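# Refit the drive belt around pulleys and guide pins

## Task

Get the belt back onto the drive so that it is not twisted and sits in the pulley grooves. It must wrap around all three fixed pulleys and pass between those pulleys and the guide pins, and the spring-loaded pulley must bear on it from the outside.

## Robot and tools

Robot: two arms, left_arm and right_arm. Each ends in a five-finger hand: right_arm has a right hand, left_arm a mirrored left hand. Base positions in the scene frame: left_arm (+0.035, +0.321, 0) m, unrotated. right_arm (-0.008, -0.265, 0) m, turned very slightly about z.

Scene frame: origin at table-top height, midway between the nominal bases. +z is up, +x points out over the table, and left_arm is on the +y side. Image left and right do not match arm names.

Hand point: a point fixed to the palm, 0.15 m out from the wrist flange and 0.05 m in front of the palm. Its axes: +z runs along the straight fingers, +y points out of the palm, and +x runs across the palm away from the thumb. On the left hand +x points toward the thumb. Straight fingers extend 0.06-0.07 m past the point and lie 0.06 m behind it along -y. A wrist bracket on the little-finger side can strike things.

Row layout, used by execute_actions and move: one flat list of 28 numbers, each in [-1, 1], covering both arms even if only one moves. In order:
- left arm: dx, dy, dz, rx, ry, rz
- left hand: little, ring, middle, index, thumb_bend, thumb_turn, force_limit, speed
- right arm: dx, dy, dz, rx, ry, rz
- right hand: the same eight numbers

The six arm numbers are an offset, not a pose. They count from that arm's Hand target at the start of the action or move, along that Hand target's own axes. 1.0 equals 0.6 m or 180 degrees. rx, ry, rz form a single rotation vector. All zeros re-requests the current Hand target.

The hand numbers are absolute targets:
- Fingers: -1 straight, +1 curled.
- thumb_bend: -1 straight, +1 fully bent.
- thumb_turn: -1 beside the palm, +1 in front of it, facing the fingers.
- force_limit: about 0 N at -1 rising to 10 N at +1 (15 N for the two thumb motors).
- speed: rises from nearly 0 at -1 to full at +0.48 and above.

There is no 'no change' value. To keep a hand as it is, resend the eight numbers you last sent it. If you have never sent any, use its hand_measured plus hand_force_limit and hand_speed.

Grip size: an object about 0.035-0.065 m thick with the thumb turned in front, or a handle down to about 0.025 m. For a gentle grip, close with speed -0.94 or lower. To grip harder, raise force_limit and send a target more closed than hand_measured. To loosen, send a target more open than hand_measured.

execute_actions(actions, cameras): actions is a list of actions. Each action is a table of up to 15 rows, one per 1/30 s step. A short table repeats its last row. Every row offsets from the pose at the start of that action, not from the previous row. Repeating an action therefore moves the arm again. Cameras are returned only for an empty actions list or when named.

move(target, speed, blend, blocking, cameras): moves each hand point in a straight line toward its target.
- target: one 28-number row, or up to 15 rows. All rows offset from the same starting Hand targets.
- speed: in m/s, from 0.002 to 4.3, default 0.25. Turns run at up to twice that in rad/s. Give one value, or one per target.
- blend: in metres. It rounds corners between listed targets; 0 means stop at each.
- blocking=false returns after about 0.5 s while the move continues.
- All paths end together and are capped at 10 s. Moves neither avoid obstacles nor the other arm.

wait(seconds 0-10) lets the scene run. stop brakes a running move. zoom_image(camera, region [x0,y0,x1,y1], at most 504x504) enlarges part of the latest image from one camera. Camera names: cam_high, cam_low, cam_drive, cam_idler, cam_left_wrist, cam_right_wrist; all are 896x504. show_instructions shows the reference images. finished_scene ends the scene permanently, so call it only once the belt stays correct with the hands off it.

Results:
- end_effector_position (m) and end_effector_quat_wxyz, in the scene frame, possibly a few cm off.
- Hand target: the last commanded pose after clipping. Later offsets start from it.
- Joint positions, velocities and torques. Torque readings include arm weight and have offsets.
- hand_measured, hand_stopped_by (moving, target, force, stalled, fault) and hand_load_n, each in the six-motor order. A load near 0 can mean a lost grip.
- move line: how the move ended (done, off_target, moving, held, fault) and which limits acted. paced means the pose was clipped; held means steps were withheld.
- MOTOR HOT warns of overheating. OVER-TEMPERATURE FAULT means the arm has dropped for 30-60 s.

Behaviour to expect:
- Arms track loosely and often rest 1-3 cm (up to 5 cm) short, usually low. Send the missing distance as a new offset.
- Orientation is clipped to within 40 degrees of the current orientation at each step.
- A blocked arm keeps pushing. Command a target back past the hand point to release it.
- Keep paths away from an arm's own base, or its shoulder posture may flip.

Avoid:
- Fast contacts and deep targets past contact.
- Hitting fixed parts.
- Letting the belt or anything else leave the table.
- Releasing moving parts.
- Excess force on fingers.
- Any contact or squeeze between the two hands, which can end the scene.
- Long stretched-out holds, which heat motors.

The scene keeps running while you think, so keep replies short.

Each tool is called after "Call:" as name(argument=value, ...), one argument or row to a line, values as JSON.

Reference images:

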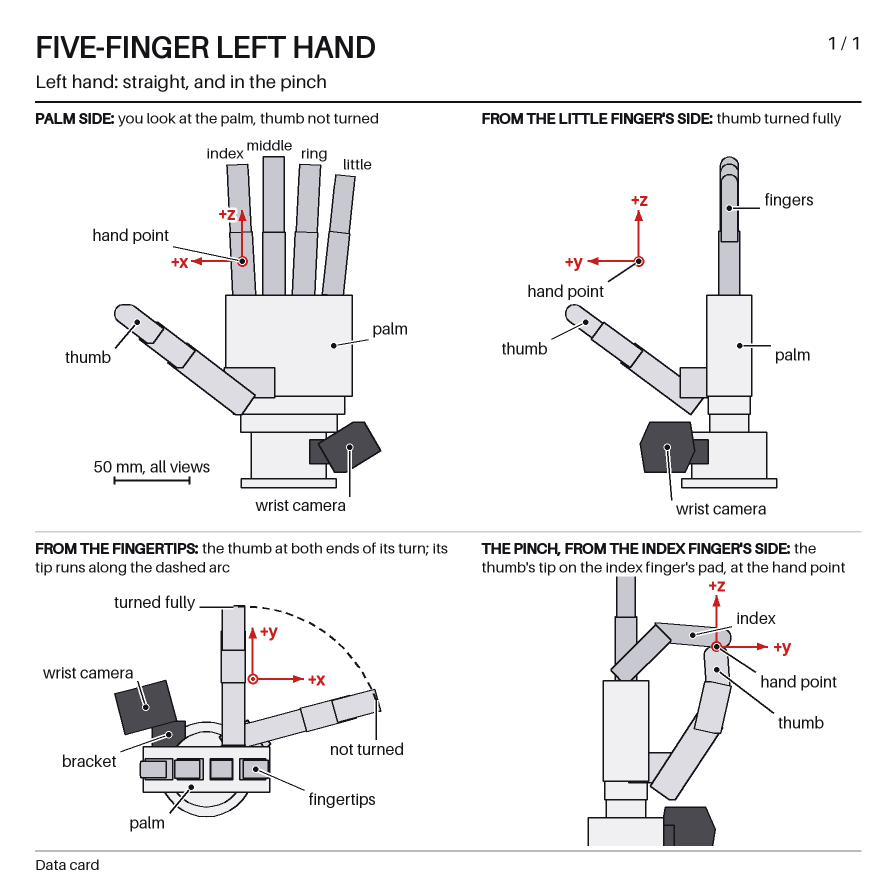

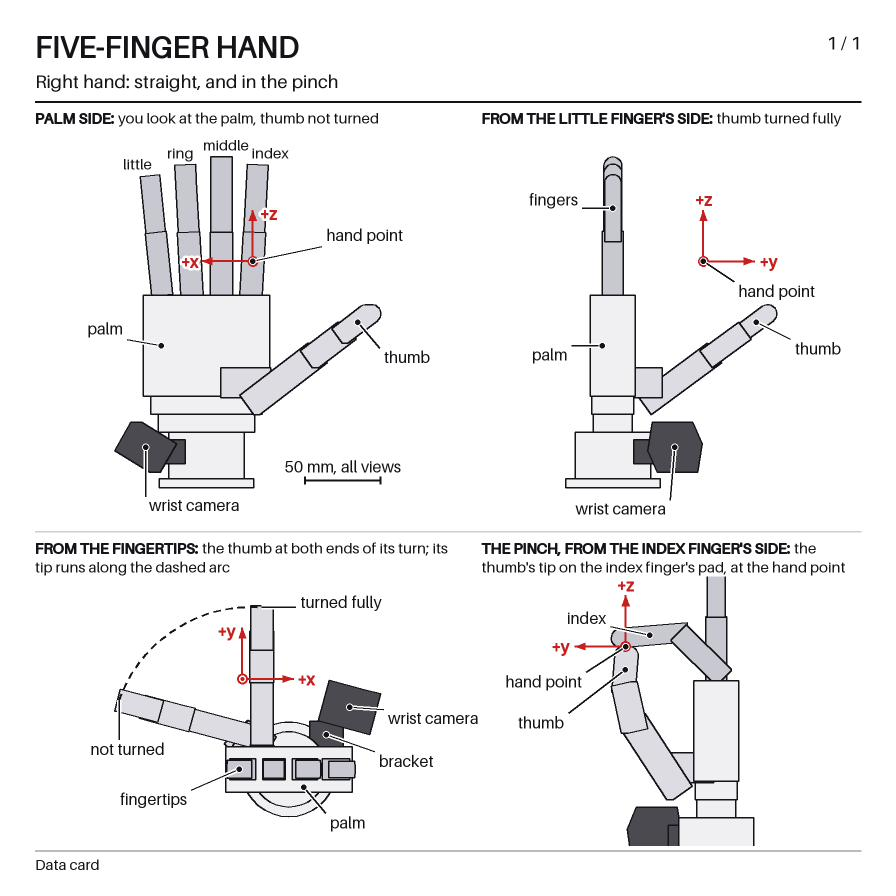

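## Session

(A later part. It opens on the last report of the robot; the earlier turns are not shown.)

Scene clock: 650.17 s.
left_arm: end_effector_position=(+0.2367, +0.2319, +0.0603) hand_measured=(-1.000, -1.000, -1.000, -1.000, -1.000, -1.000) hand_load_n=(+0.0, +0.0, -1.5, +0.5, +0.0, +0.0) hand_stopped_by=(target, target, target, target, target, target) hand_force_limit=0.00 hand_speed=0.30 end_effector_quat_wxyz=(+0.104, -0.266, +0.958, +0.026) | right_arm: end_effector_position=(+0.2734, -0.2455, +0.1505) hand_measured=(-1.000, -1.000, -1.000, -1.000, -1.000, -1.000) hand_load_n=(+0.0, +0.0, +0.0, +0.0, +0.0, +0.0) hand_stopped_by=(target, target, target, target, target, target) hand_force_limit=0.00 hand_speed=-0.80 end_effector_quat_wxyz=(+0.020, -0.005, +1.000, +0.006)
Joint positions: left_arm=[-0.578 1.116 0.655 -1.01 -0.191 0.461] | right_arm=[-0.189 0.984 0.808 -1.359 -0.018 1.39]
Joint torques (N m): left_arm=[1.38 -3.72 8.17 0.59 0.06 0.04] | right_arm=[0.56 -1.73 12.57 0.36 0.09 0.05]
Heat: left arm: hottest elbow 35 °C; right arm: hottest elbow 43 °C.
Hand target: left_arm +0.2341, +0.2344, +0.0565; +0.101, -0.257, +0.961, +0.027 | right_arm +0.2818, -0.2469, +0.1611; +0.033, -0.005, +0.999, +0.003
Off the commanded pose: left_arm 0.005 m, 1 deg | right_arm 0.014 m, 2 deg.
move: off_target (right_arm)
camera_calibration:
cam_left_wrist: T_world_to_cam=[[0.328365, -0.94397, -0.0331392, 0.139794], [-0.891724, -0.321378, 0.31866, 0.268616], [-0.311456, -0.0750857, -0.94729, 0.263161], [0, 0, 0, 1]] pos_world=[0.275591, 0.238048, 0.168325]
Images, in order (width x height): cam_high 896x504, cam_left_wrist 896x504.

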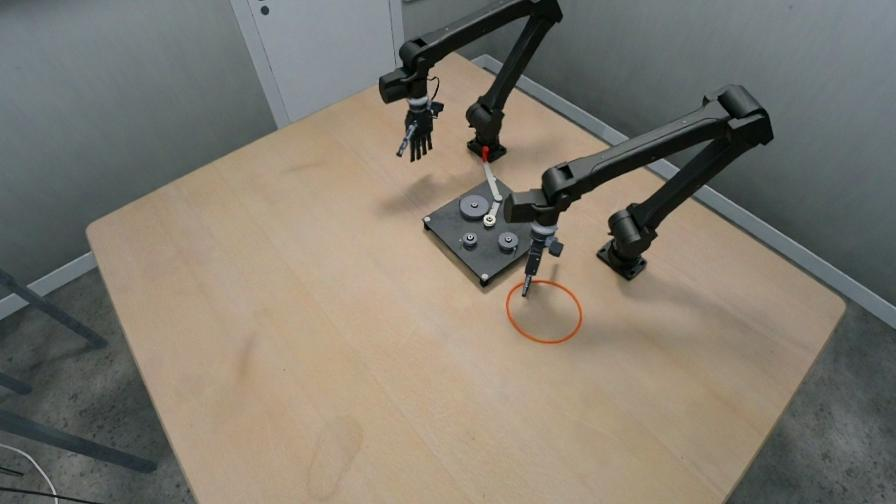

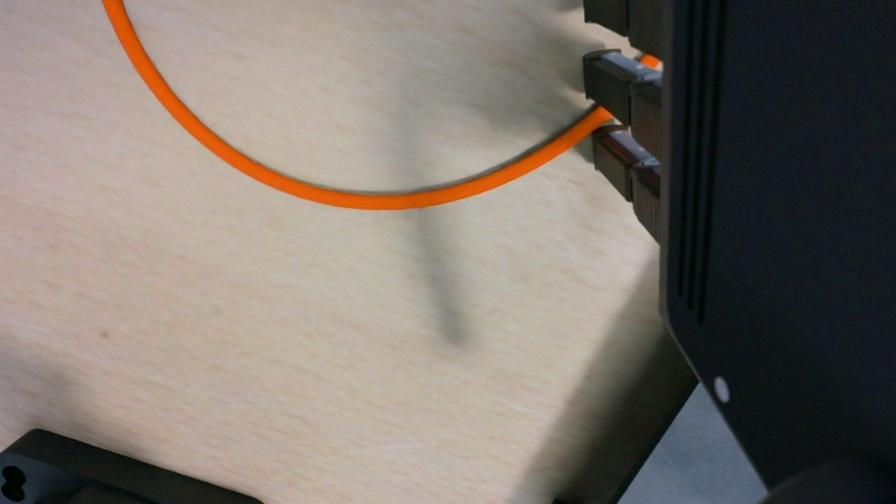

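Call:
move(
  target=[-0.0173, 0, -0.0815, 0,0,0, -1,-1,-1,-1,-1,-1,0,0.3, 0,0,0,0,0,0,-1,-1,-1,-1,-1,-1,0,-0.8],
  speed=0.08,
  cameras=["cam_left_wrist","cam_low"],
)

Scene clock: 655.57 s.
left_arm: end_effector_position=(+0.2219, +0.2414, +0.0910) hand_measured=(-1.000, -1.000, -1.000, -1.000, -1.000, -1.000) hand_load_n=(+0.0, +0.0, +0.0, +0.0, +0.0, +0.0) hand_stopped_by=(target, target, target, target, target, target) hand_force_limit=0.00 hand_speed=0.30 end_effector_quat_wxyz=(+0.091, -0.263, +0.960, +0.040) | right_arm: end_effector_position=(+0.2734, -0.2455, +0.1505) hand_measured=(-1.000, -1.000, -1.000, -1.000, -1.000, -1.000) hand_load_n=(+0.0, +0.0, +0.0, +0.0, +0.0, +0.0) hand_stopped_by=(target, target, target, target, target, target) hand_force_limit=0.00 hand_speed=-0.80 end_effector_quat_wxyz=(+0.020, -0.005, +1.000, +0.006)
Joint positions: left_arm=[-0.578 1.053 0.695 -1.152 -0.189 0.466] | right_arm=[-0.189 0.984 0.808 -1.359 -0.018 1.39]
Joint torques (N m): left_arm=[1.32 -3.31 13.49 -0.39 -0.04 0.06] | right_arm=[0.56 -2.2 12.48 0.54 0.07 0.04]
Heat: left arm: hottest elbow 35 °C; right arm: hottest elbow 43 °C.
Hand target: left_arm +0.2340, +0.2344, +0.1065; +0.101, -0.257, +0.961, +0.027 | right_arm +0.2818, -0.2469, +0.1611; +0.033, -0.005, +0.999, +0.003
Off the commanded pose: left_arm 0.021 m, 2 deg | right_arm 0.014 m, 2 deg.
move: off_target (left_arm, right_arm)
camera_calibration:
cam_left_wrist: T_world_to_cam=[[0.322756, -0.944433, -0.0622546, 0.158575], [-0.882269, -0.324021, 0.341485, 0.245158], [-0.342681, -0.0552908, -0.937823, 0.289609], [0, 0, 0, 1]] pos_world=[0.264358, 0.245212, 0.197756]
Images, in order (width x height): cam_low 896x504, cam_left_wrist 896x504.

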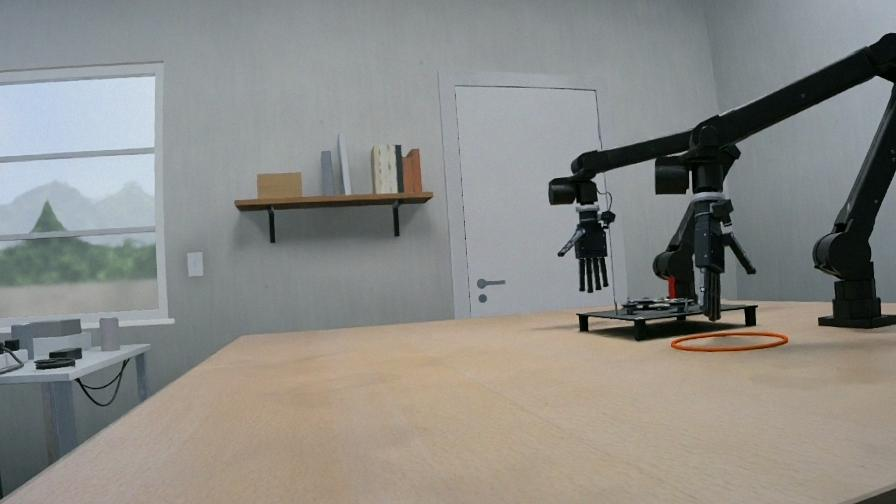

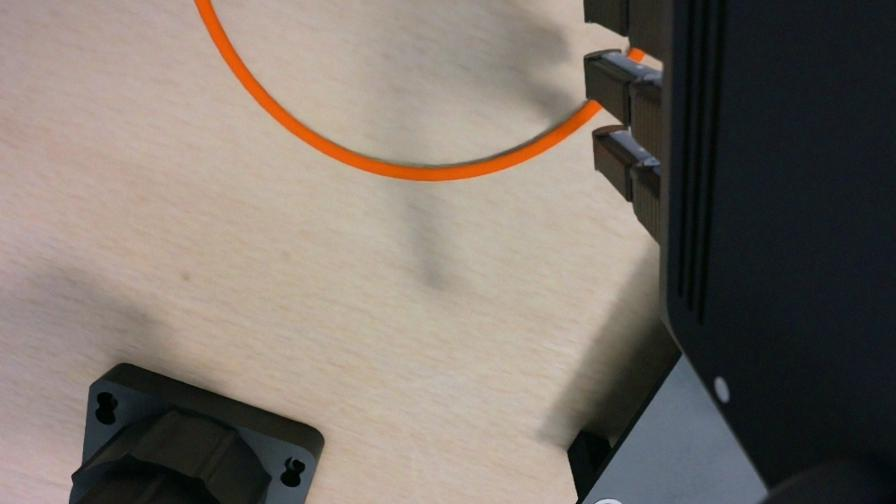

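Call:
move(
  target=[-0.0173, 0, -0.0815, 0,0,0, -1,-1,-1,-1,-1,-1,0,0.3, 0,0,0,0,0,0,-1,-1,-1,-1,-1,-1,0,-0.8],
  speed=0.2,
  cameras=["cam_left_wrist","cam_idler"],
)

Scene clock: 749.83 s.
left_arm: end_effector_position=(+0.2237, +0.2403, +0.1404) hand_measured=(-1.000, -1.000, -1.000, -1.000, -1.000, -1.000) hand_load_n=(+0.0, +0.0, +0.0, +0.0, +0.0, +0.0) hand_stopped_by=(target, target, target, target, target, target) hand_force_limit=0.00 hand_speed=0.30 end_effector_quat_wxyz=(+0.091, -0.262, +0.960, +0.039) | right_arm: end_effector_position=(+0.2734, -0.2455, +0.1505) hand_measured=(-1.000, -1.000, -1.000, -1.000, -1.000, -1.000) hand_load_n=(+0.0, +0.0, +0.0, +0.0, +0.0, +0.0) hand_stopped_by=(target, target, target, target, target, target) hand_force_limit=0.00 hand_speed=-0.80 end_effector_quat_wxyz=(+0.020, -0.005, +1.000, +0.006)
Joint positions: left_arm=[-0.578 1.013 0.805 -1.3 -0.189 0.466] | right_arm=[-0.189 0.984 0.808 -1.359 -0.018 1.39]
Joint torques (N m): left_arm=[1.32 -2.84 14.02 -0.46 -0.04 0.05] | right_arm=[0.73 -1.44 12.57 0.24 0.07 0.04]
Heat: left arm: hottest elbow 40 °C; right arm: hottest elbow 43 °C.
Hand target: left_arm +0.2341, +0.2344, +0.1566; +0.101, -0.257, +0.961, +0.027 | right_arm +0.2818, -0.2469, +0.1611; +0.033, -0.005, +0.999, +0.003
Off the commanded pose: left_arm 0.020 m, 2 deg | right_arm 0.014 m, 2 deg.
move: off_target (left_arm, right_arm)
camera_calibration:
cam_left_wrist: T_world_to_cam=[[0.322102, -0.944745, -0.0608896, 0.160104], [-0.883036, -0.323006, 0.340463, 0.229585], [-0.341318, -0.0558962, -0.938284, 0.336328], [0, 0, 0, 1]] pos_world=[0.265957, 0.244214, 0.247155]
Images, in order (width x height): cam_idler 896x504, cam_left_wrist 896x504.

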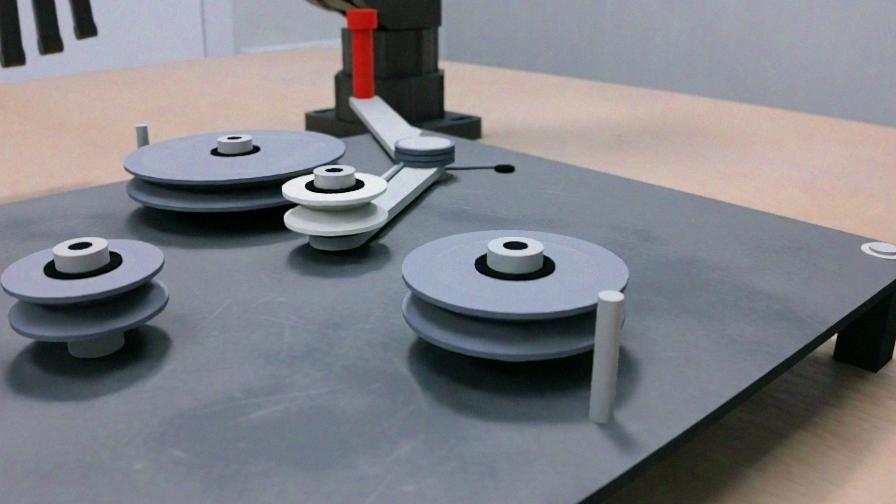

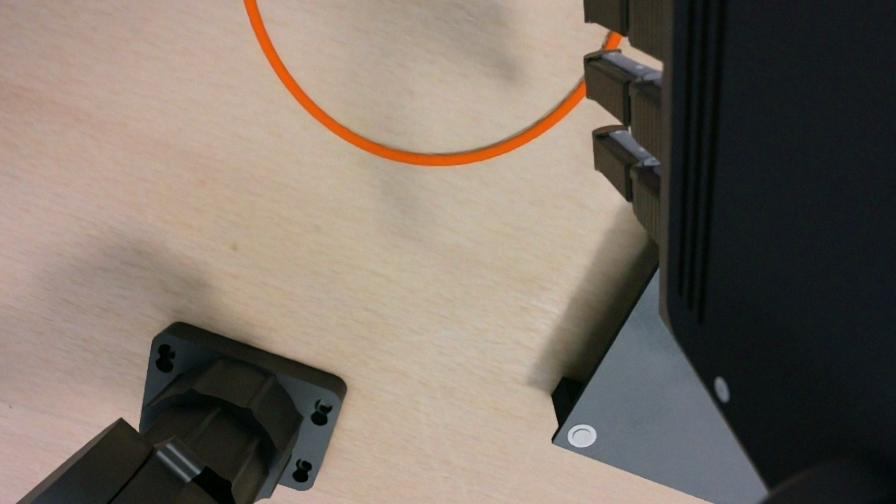

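Call:
move(
  target=[-0.1008, -0.073, 0.0555, 0,0.0667,0, -1,-1,-0.5,-1,-1,-1,-0.4,0.0, 0,0,0,0,0,0,-1,-1,-1,-1,-1,-1,0,-0.8],
  speed=0.2,
  cameras=["cam_left_wrist","cam_low"],
)

Scene clock: 775.17 s.
left_arm: end_effector_position=(+0.2950, +0.2332, +0.1267) hand_measured=(-1.000, -1.000, -0.500, -1.000, -1.000, -1.000) hand_load_n=(+0.0, +0.0, +0.0, +0.0, +0.0, +0.0) hand_stopped_by=(target, target, target, target, target, target) hand_force_limit=-0.40 hand_speed=0.00 end_effector_quat_wxyz=(-0.013, -0.262, +0.965, +0.012) | right_arm: end_effector_position=(+0.2734, -0.2455, +0.1505) hand_measured=(-1.000, -1.000, -1.000, -1.000, -1.000, -1.000) hand_load_n=(+0.0, +0.0, +0.0, +0.0, +0.0, +0.0) hand_stopped_by=(target, target, target, target, target, target) hand_force_limit=0.00 hand_speed=-0.80 end_effector_quat_wxyz=(+0.020, -0.005, +1.000, +0.006)
Joint positions: left_arm=[-0.373 1.304 0.981 -1.283 -0.003 0.668] | right_arm=[-0.189 0.984 0.808 -1.359 -0.018 1.39]
Joint torques (N m): left_arm=[2.02 -5.77 13.49 0.05 0.17 0.07] | right_arm=[0.38 -1.9 12.55 0.32 0.04 0.01]
Heat: left arm: hottest elbow 44 °C; right arm: hottest elbow 43 °C.
Hand target: left_arm +0.3132, +0.2296, +0.1365; +0.000, -0.259, +0.966, +0.000 | right_arm +0.2818, -0.2469, +0.1611; +0.033, -0.005, +0.999, +0.003
Off the commanded pose: left_arm 0.021 m, 2 deg | right_arm 0.014 m, 2 deg.
move: off_target (left_arm, right_arm)
camera_calibration:
cam_left_wrist: T_world_to_cam=[[0.31487, -0.948962, -0.0180925, 0.127319], [-0.80069, -0.275812, 0.531812, 0.235442], [-0.50966, -0.152965, -0.846669, 0.408229], [0, 0, 0, 1]] pos_world=[0.356485, 0.248203, 0.222728]
Images, in order (width x height): cam_low 896x504, cam_left_wrist 896x504.

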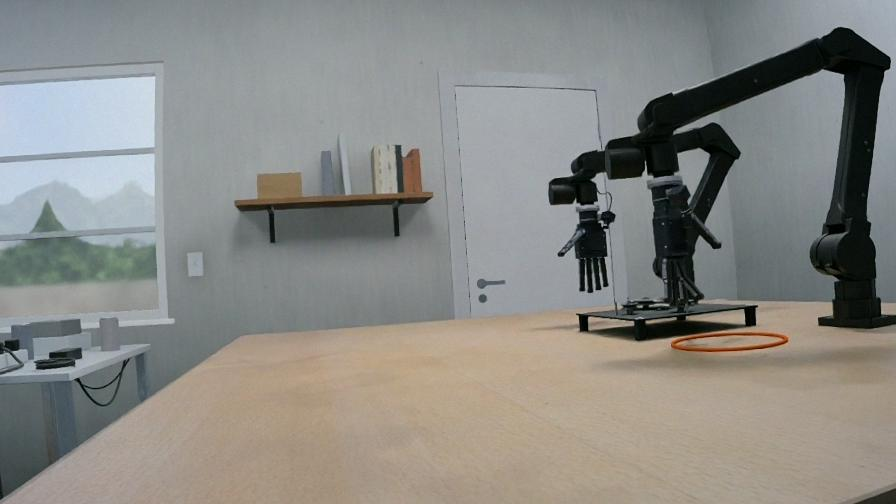

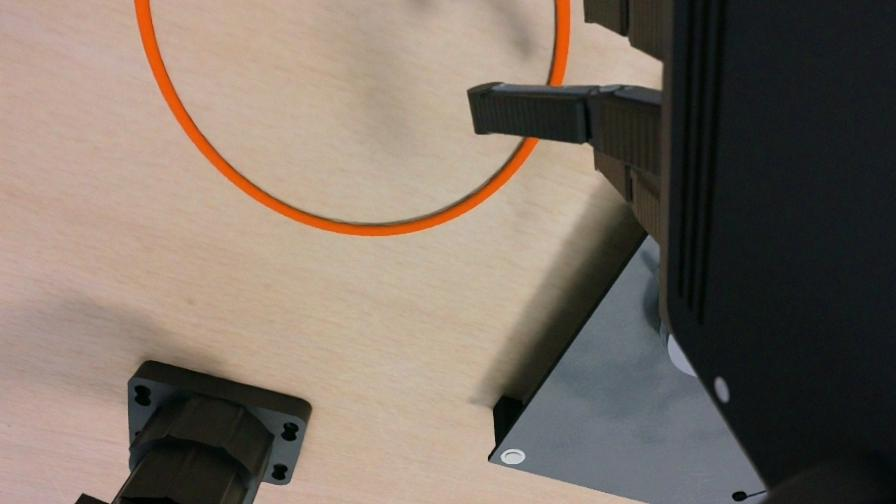

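Call:
move(
  target=[-0.023, -0.0206, 0.0692, 0.008,0,0, -1,-1,-0.5,-1,-1,-1,-0.4,0.0, 0,0,0,0,0,0,-1,-1,-1,-1,-1,-1,0,-0.8],
  speed=0.12,
  cameras=["cam_left_wrist"],
)

Scene clock: 791.33 s.
left_arm: end_effector_position=(+0.3251, +0.2241, +0.0985) hand_measured=(-1.000, -1.000, -0.500, -1.000, -1.000, -1.000) hand_load_n=(+0.0, +0.0, +0.0, +0.0, +0.0, +0.0) hand_stopped_by=(target, target, target, target, target, target) hand_force_limit=-0.40 hand_speed=0.00 end_effector_quat_wxyz=(+0.001, -0.262, +0.965, -0.010) | right_arm: end_effector_position=(+0.2734, -0.2455, +0.1505) hand_measured=(-1.000, -1.000, -1.000, -1.000, -1.000, -1.000) hand_load_n=(+0.0, +0.0, +0.0, +0.0, +0.0, +0.0) hand_stopped_by=(target, target, target, target, target, target) hand_force_limit=0.00 hand_speed=-0.80 end_effector_quat_wxyz=(+0.020, -0.005, +1.000, +0.006)
Joint positions: left_arm=[-0.358 1.377 0.981 -1.161 0.014 0.684] | right_arm=[-0.189 0.984 0.808 -1.359 -0.018 1.39]
Joint torques (N m): left_arm=[2.08 -6.48 9.73 0.72 0.19 0.07] | right_arm=[1.03 -2.26 12.45 0.25 0.07 0.03]
Heat: left arm: hottest elbow 42 °C; right arm: hottest elbow 43 °C.
Hand target: left_arm +0.3314, +0.2257, +0.0950; +0.003, -0.259, +0.966, -0.012 | right_arm +0.2818, -0.2469, +0.1611; +0.033, -0.005, +0.999, +0.003
Off the commanded pose: left_arm 0.007 m, 0 deg | right_arm 0.014 m, 2 deg.
move: off_target (right_arm)
camera_calibration:
cam_left_wrist: T_world_to_cam=[[0.313796, -0.949129, 0.0261963, 0.104694], [-0.821726, -0.257645, 0.508317, 0.277136], [-0.475709, -0.181034, -0.860772, 0.394874], [0, 0, 0, 1]] pos_world=[0.382722, 0.242257, 0.19628]
Images, in order (width x height): cam_left_wrist 896x504.

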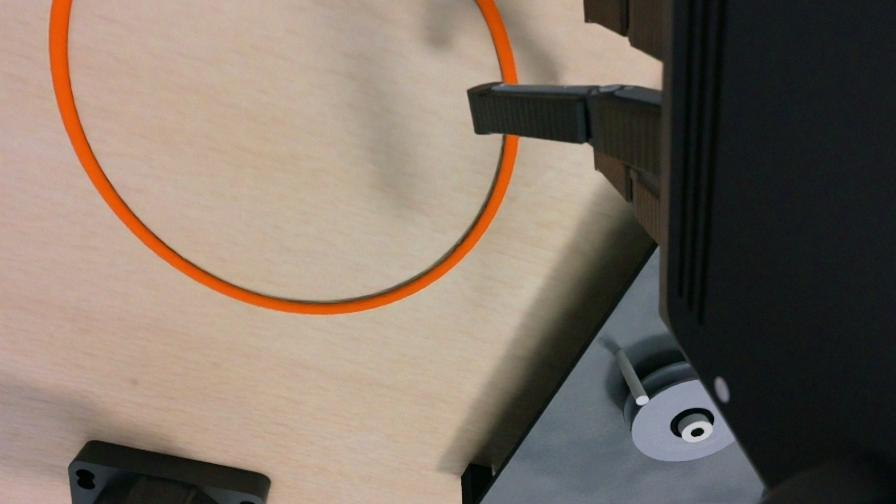

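Call:
move(
  target=[0.0175, 0.0176, 0.0200, -0.004,0,0, -1,-1,-0.5,-1,-1,-1,-0.4,0.0, 0,0,0,0,0,0,-1,-1,-1,-1,-1,-1,0,-0.8],
  speed=0.12,
  cameras=["cam_left_wrist"],
)

Scene clock: 796.13 s.
left_arm: end_effector_position=(+0.3144, +0.2289, +0.0839) hand_measured=(-1.000, -1.000, -0.500, -1.000, -1.000, -1.000) hand_load_n=(+0.0, +0.0, +0.0, -0.5, +0.0, +0.0) hand_stopped_by=(target, target, target, target, target, target) hand_force_limit=-0.40 hand_speed=0.00 end_effector_quat_wxyz=(-0.005, -0.261, +0.965, -0.003) | right_arm: end_effector_position=(+0.2734, -0.2455, +0.1505) hand_measured=(-1.000, -1.000, -1.000, -1.000, -1.000, -1.000) hand_load_n=(+0.0, +0.0, +0.0, -0.5, +0.0, +0.0) hand_stopped_by=(target, target, target, target, target, target) hand_force_limit=0.00 hand_speed=-0.80 end_effector_quat_wxyz=(+0.020, -0.005, +1.000, +0.006)
Joint positions: left_arm=[-0.358 1.377 0.936 -1.133 0.01 0.684] | right_arm=[-0.189 0.984 0.808 -1.359 -0.018 1.39]
Joint torques (N m): left_arm=[1.38 -7.59 8.83 0.55 -0.02 -0.02] | right_arm=[0.67 -1.55 12.56 0.18 0.07 0.01]
Heat: left arm: hottest elbow 42 °C; right arm: hottest elbow 43 °C.
Hand target: left_arm +0.3170, +0.2294, +0.0827; +0.002, -0.259, +0.966, -0.006 | right_arm +0.2818, -0.2469, +0.1611; +0.033, -0.005, +0.999, +0.003
Off the commanded pose: left_arm 0.003 m, 1 deg | right_arm 0.014 m, 2 deg.
move: off_target (right_arm)
camera_calibration:
cam_left_wrist: T_world_to_cam=[[0.313796, -0.949412, 0.0122383, 0.114287], [-0.81407, -0.262384, 0.518117, 0.274768], [-0.488695, -0.172546, -0.855222, 0.379847], [0, 0, 0, 1]] pos_world=[0.373447, 0.246141, 0.181093]
Images, in order (width x height): cam_left_wrist 896x504.

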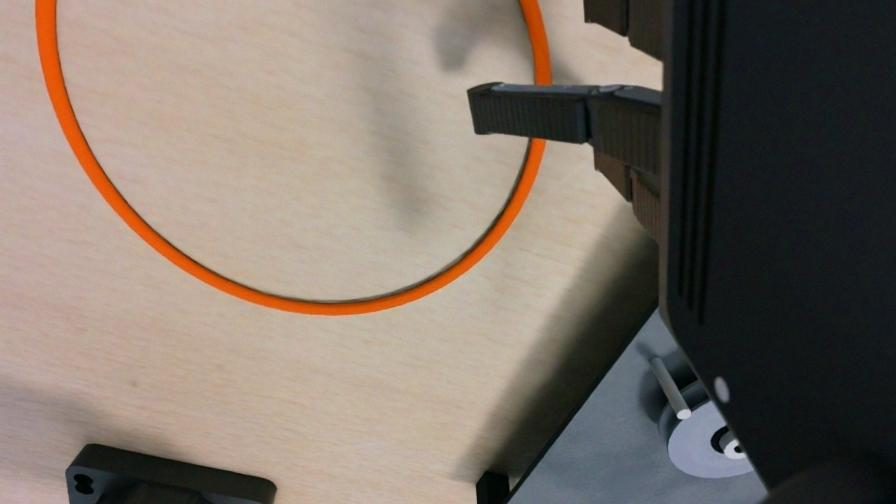

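Call:
move(
  target=[0.001, 0.0017, 0.0212, 0.0,0,0, -1,-1,-0.5,-1,-1,-1,-0.4,0.0, 0,0,0,0,0,0,-1,-1,-1,-1,-1,-1,0,-0.8],
  speed=0.06,
  cameras=["cam_left_wrist","cam_low"],
)

Call:
zoom_image(
  camera="cam_left_wrist",
  region=[440, 0, 680, 200],
)

Call:
zoom_image(
  camera="cam_low",
  region=[640, 280, 800, 370],
)

Scene clock: 805.93 s.
left_arm: end_effector_position=(+0.3145, +0.2289, +0.0751) hand_measured=(-1.000, -1.000, -0.500, -1.000, -1.000, -1.000) hand_load_n=(+0.0, +0.0, +0.0, +0.0, +0.0, +0.0) hand_stopped_by=(target, target, target, target, target, target) hand_force_limit=-0.40 hand_speed=0.00 end_effector_quat_wxyz=(+0.001, -0.261, +0.965, -0.007) | right_arm: end_effector_position=(+0.2734, -0.2455, +0.1505) hand_measured=(-1.000, -1.000, -1.000, -1.000, -1.000, -1.000) hand_load_n=(+0.0, +0.0, +0.0, +0.0, +0.0, +0.0) hand_stopped_by=(target, target, target, target, target, target) hand_force_limit=0.00 hand_speed=-0.80 end_effector_quat_wxyz=(+0.020, -0.005, +1.000, +0.006)
Joint positions: left_arm=[-0.358 1.377 0.913 -1.096 0.01 0.684] | right_arm=[-0.189 0.984 0.808 -1.359 -0.018 1.39]
Joint torques (N m): left_arm=[1.38 -6.53 8.69 0.66 -0.01 -0.01] | right_arm=[1.2 -1.9 12.66 0.17 0.06 0.02]
Heat: left arm: hottest elbow 41 °C; right arm: hottest elbow 43 °C.
Hand target: left_arm +0.3162, +0.2298, +0.0700; +0.002, -0.259, +0.966, -0.006 | right_arm +0.2818, -0.2469, +0.1611; +0.033, -0.005, +0.999, +0.003
Off the commanded pose: left_arm 0.005 m, 0 deg | right_arm 0.014 m, 2 deg.
move: off_target (right_arm)
camera_calibration:
cam_left_wrist: T_world_to_cam=[[0.313528, -0.94934, 0.0212857, 0.113674], [-0.821075, -0.25977, 0.508286, 0.281743], [-0.477007, -0.176839, -0.860925, 0.370084], [0, 0, 0, 1]] pos_world=[0.372225, 0.246549, 0.172989]
Images, in order (width x height): cam_low 896x504, cam_left_wrist 896x504.

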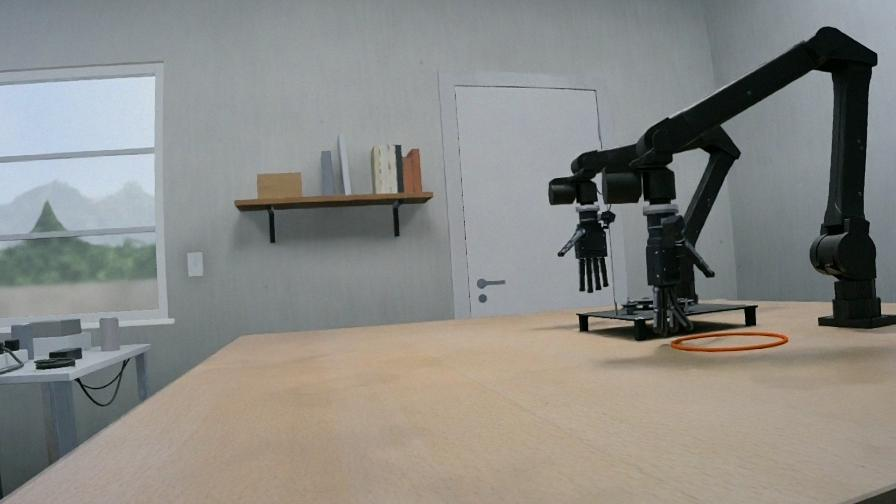

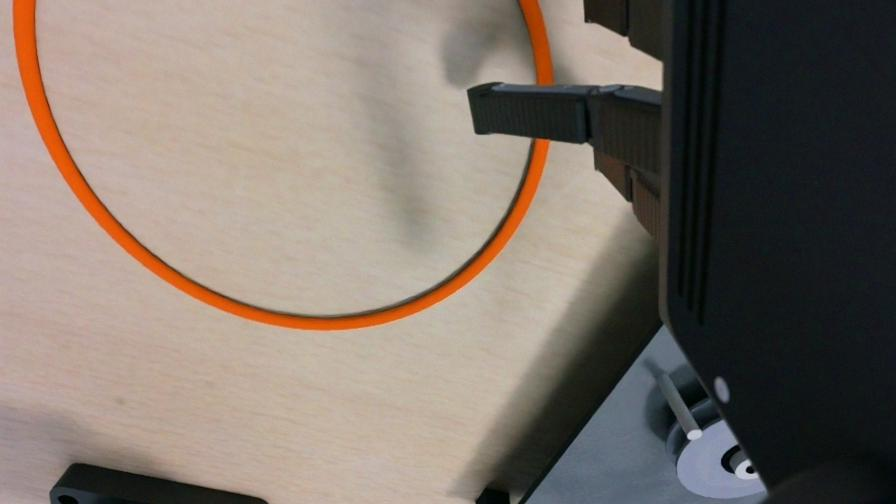

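Scaled by 2.100 from the camera's 896x504 image, which has a finer 1280x720 frame.

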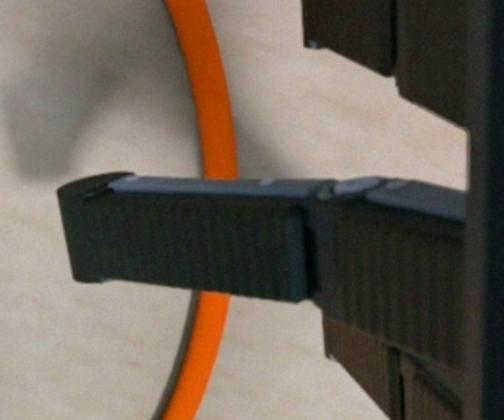

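Scaled by 3.150 from the camera's 896x504 image, which has a finer 1280x720 frame.

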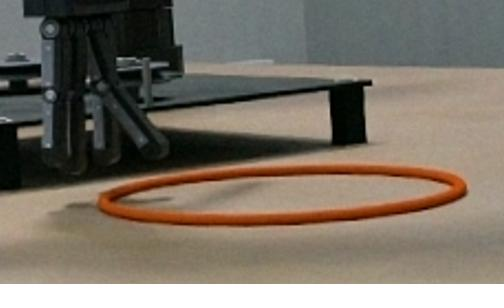

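Call:
move(
  target=[0.0, 0.0085, 0.0, 0.0,0,0, -1,-1,-0.7,-1,-1,-1,-0.4,-0.3, 0,0,0,0,0,0,-1,-1,-1,-1,-1,-1,0,-0.8],
  speed=0.06,
  cameras=["cam_left_wrist","cam_low"],
)

Call:
zoom_image(
  camera="cam_left_wrist",
  region=[440, 0, 680, 200],
)

Call:
zoom_image(
  camera="cam_low",
  region=[640, 280, 800, 370],
)

Scene clock: 836.03 s.
left_arm: end_effector_position=(+0.3105, +0.2307, +0.0724) hand_measured=(-1.000, -1.000, -0.700, -1.000, -1.000, -1.000) hand_load_n=(+0.0, +0.0, +0.0, +0.0, +0.0, +0.0) hand_stopped_by=(target, target, target, target, target, target) hand_force_limit=-0.40 hand_speed=-0.30 end_effector_quat_wxyz=(-0.003, -0.261, +0.965, -0.004) | right_arm: end_effector_position=(+0.2734, -0.2455, +0.1505) hand_measured=(-1.000, -1.000, -1.000, -1.000, -1.000, -1.000) hand_load_n=(+0.0, +0.0, +0.0, +0.0, +0.0, +0.0) hand_stopped_by=(target, target, target, target, target, target) hand_force_limit=0.00 hand_speed=-0.80 end_effector_quat_wxyz=(+0.020, -0.005, +1.000, +0.006)
Joint positions: left_arm=[-0.357 1.377 0.903 -1.096 0.01 0.685] | right_arm=[-0.189 0.984 0.808 -1.359 -0.018 1.39]
Joint torques (N m): left_arm=[2.02 -7.18 8.65 0.65 -0.01 0.06] | right_arm=[0.44 -1.96 12.53 0.27 0.07 -0.02]
Heat: left arm: hottest elbow 39 °C; right arm: hottest elbow 44 °C.
Hand target: left_arm +0.3137, +0.2343, +0.0700; +0.002, -0.259, +0.966, -0.006 | right_arm +0.2818, -0.2469, +0.1611; +0.033, -0.005, +0.999, +0.003
Off the commanded pose: left_arm 0.005 m, 1 deg | right_arm 0.014 m, 2 deg.
move: off_target (right_arm)
camera_calibration:
cam_left_wrist: T_world_to_cam=[[0.31365, -0.949419, 0.015087, 0.117155], [-0.81634, -0.261503, 0.51498, 0.278769], [-0.484987, -0.17384, -0.857069, 0.367671], [0, 0, 0, 1]] pos_world=[0.36914, 0.248044, 0.169792]
Images, in order (width x height): cam_low 896x504, cam_left_wrist 896x504.

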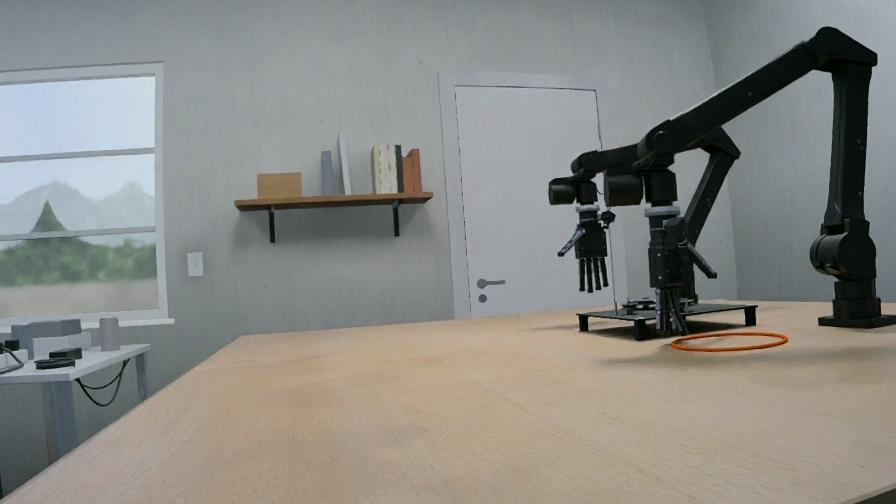

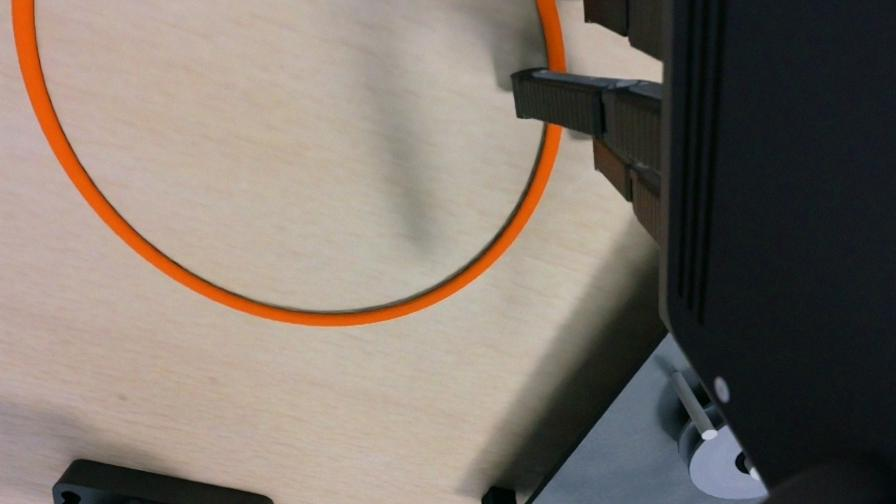

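Scaled by 2.100 from the camera's 896x504 image, which has a finer 1280x720 frame.

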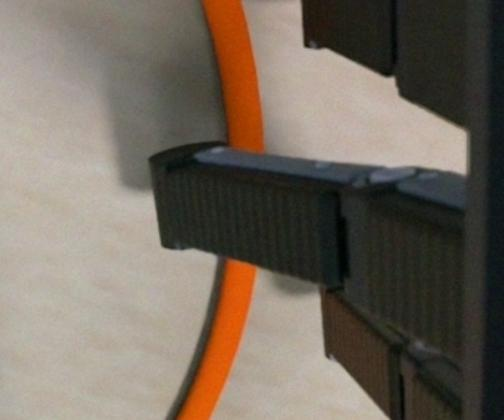

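Scaled by 3.150 from the camera's 896x504 image, which has a finer 1280x720 frame.

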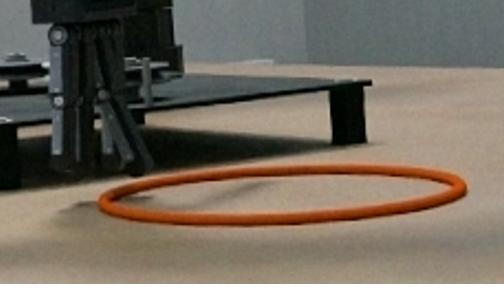

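Call:
move(
  target=[0.0, -0.003, 0.012, 0.0,0,0, -1,-1,-0.7,-1,-1,-1,-0.4,-0.3, 0,0,0,0,0,0,-1,-1,-1,-1,-1,-1,0,-0.8],
  speed=0.06,
  cameras=["cam_left_wrist","cam_low"],
)

Call:
zoom_image(
  camera="cam_left_wrist",
  region=[440, 0, 680, 200],
)

Call:
zoom_image(
  camera="cam_low",
  region=[640, 280, 800, 370],
)

Scene clock: 860.37 s.
left_arm: end_effector_position=(+0.3125, +0.2300, +0.0688) hand_measured=(-1.000, -1.000, -0.700, -1.000, -1.000, -1.000) hand_load_n=(+0.0, +0.0, +0.0, +0.0, +0.0, -0.5) hand_stopped_by=(target, target, target, target, target, target) hand_force_limit=-0.40 hand_speed=-0.30 end_effector_quat_wxyz=(+0.003, -0.261, +0.965, -0.008) | right_arm: end_effector_position=(+0.2734, -0.2455, +0.1505) hand_measured=(-1.000, -1.000, -1.000, -1.000, -1.000, -1.000) hand_load_n=(+0.0, +0.0, +0.0, +0.0, +0.0, +0.0) hand_stopped_by=(target, target, target, target, target, target) hand_force_limit=0.00 hand_speed=-0.80 end_effector_quat_wxyz=(+0.020, -0.005, +1.000, +0.006)
Joint positions: left_arm=[-0.357 1.377 0.895 -1.075 0.01 0.686] | right_arm=[-0.189 0.984 0.808 -1.359 -0.018 1.39]
Joint torques (N m): left_arm=[1.79 -6.24 8.62 0.68 0 0.03] | right_arm=[0.44 -1.61 12.49 0.25 0.07 0.04]
Heat: left arm: hottest elbow 38 °C; right arm: hottest elbow 44 °C.
Hand target: left_arm +0.3146, +0.2326, +0.0627; +0.002, -0.259, +0.966, -0.006 | right_arm +0.2818, -0.2469, +0.1611; +0.033, -0.005, +0.999, +0.003
Off the commanded pose: left_arm 0.007 m, 0 deg | right_arm 0.014 m, 2 deg.
move: off_target (right_arm)
camera_calibration:
cam_left_wrist: T_world_to_cam=[[0.313058, -0.949443, 0.0235024, 0.115499], [-0.822806, -0.258777, 0.505989, 0.284093], [-0.474326, -0.177742, -0.86222, 0.363306], [0, 0, 0, 1]] pos_world=[0.369921, 0.247751, 0.166787]
Images, in order (width x height): cam_low 896x504, cam_left_wrist 896x504.

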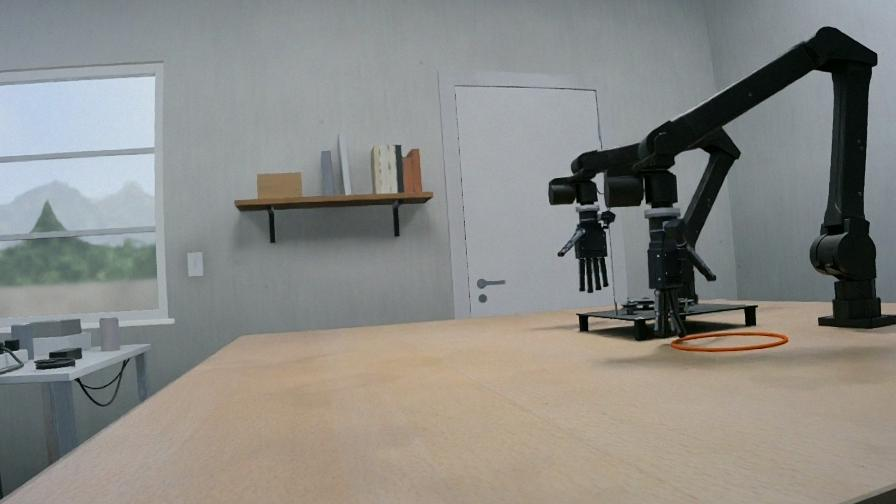

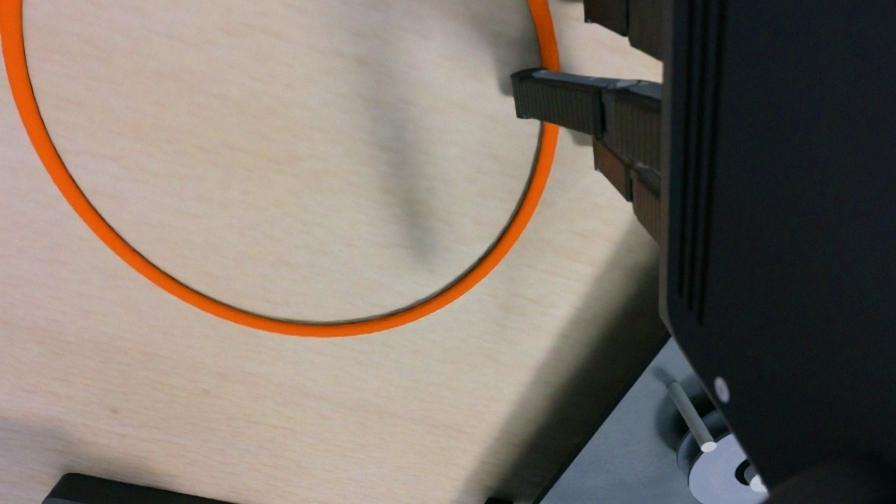

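Scaled by 2.100 from the camera's 896x504 image, which has a finer 1280x720 frame.

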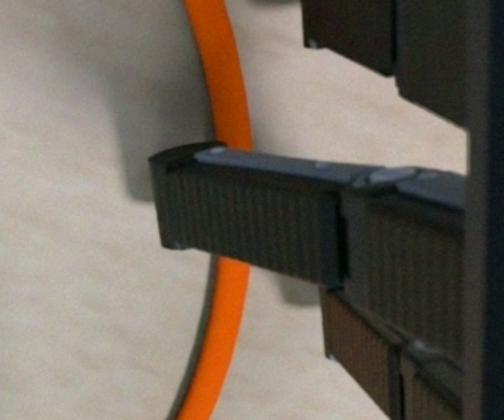

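Scaled by 3.150 from the camera's 896x504 image, which has a finer 1280x720 frame.

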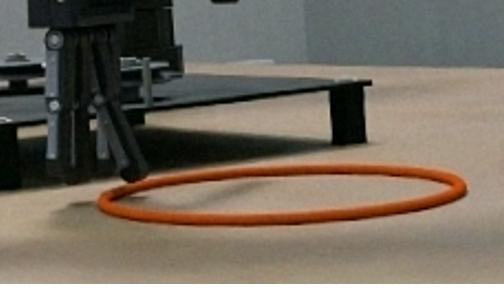

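Call:
move(
  target=[0.0, -0.001, 0.014, 0.0,0,0, -1,-1,-0.7,-1,-1,-1,-0.4,-0.3, 0,0,0,0,0,0,-1,-1,-1,-1,-1,-1,0,-0.8],
  speed=0.06,
  cameras=["cam_left_wrist","cam_low"],
)

Call:
zoom_image(
  camera="cam_left_wrist",
  region=[440, 0, 680, 200],
)

Call:
zoom_image(
  camera="cam_low",
  region=[640, 280, 800, 370],
)

Scene clock: 866.50 s.
left_arm: end_effector_position=(+0.3129, +0.2299, +0.0613) hand_measured=(-1.000, -1.000, -0.700, -1.000, -1.000, -1.000) hand_load_n=(+0.0, +0.0, -1.0, +0.0, +0.0, +0.0) hand_stopped_by=(target, target, target, target, target, target) hand_force_limit=-0.40 hand_speed=-0.30 end_effector_quat_wxyz=(+0.003, -0.261, +0.965, -0.008) | right_arm: end_effector_position=(+0.2734, -0.2455, +0.1505) hand_measured=(-1.000, -1.000, -1.000, -1.000, -1.000, -1.000) hand_load_n=(+0.0, +0.0, +0.0, +0.0, +0.0, +0.0) hand_stopped_by=(target, target, target, target, target, target) hand_force_limit=0.00 hand_speed=-0.80 end_effector_quat_wxyz=(+0.020, -0.005, +1.000, +0.006)
Joint positions: left_arm=[-0.357 1.389 0.884 -1.052 0.01 0.686] | right_arm=[-0.189 0.984 0.808 -1.359 -0.018 1.39]
Joint torques (N m): left_arm=[1.73 -6.18 8.51 0.8 0 0.01] | right_arm=[0.79 -1.96 12.48 0.35 0.08 -0.01]
Heat: left arm: hottest elbow 38 °C; right arm: hottest elbow 44 °C.
Hand target: left_arm +0.3150, +0.2320, +0.0544; +0.002, -0.259, +0.966, -0.006 | right_arm +0.2818, -0.2469, +0.1611; +0.033, -0.005, +0.999, +0.003
Off the commanded pose: left_arm 0.008 m, 0 deg | right_arm 0.014 m, 2 deg.
move: off_target (right_arm)
camera_calibration:
cam_left_wrist: T_world_to_cam=[[0.313063, -0.949449, 0.0232027, 0.115502], [-0.822882, -0.25897, 0.505766, 0.288302], [-0.47419, -0.17743, -0.862359, 0.356906], [0, 0, 0, 1]] pos_world=[0.370321, 0.24765, 0.159288]
Images, in order (width x height): cam_low 896x504, cam_left_wrist 896x504.

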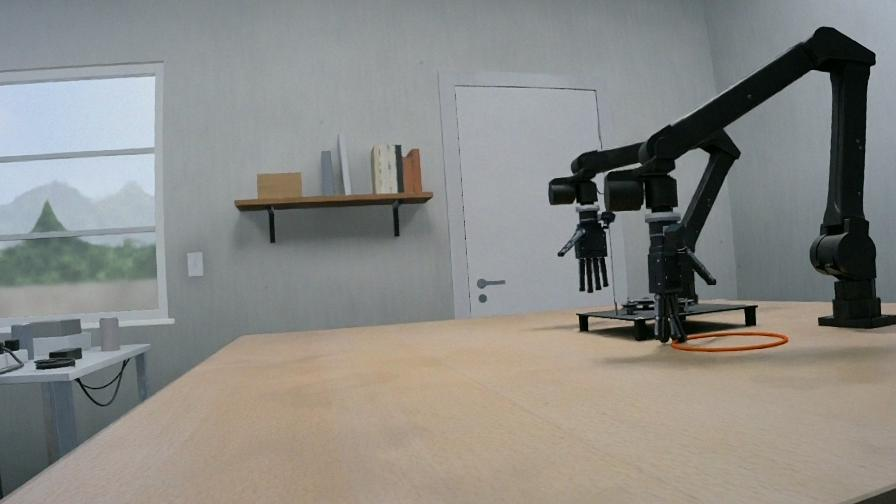

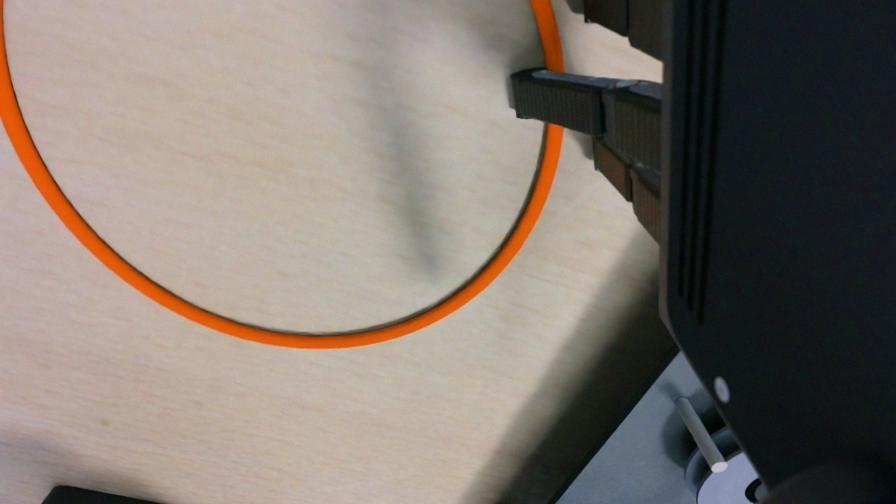

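Scaled by 2.100 from the camera's 896x504 image, which has a finer 1280x720 frame.

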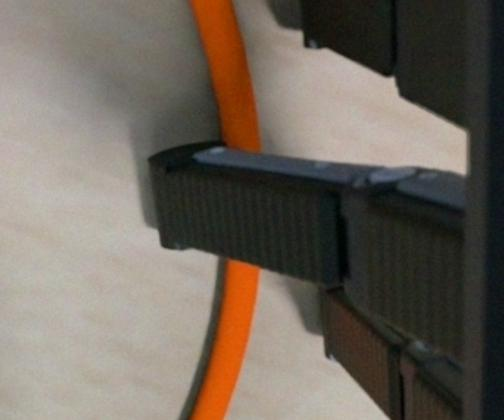

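Scaled by 3.150 from the camera's 896x504 image, which has a finer 1280x720 frame.

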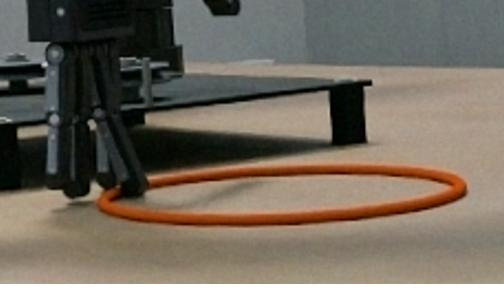

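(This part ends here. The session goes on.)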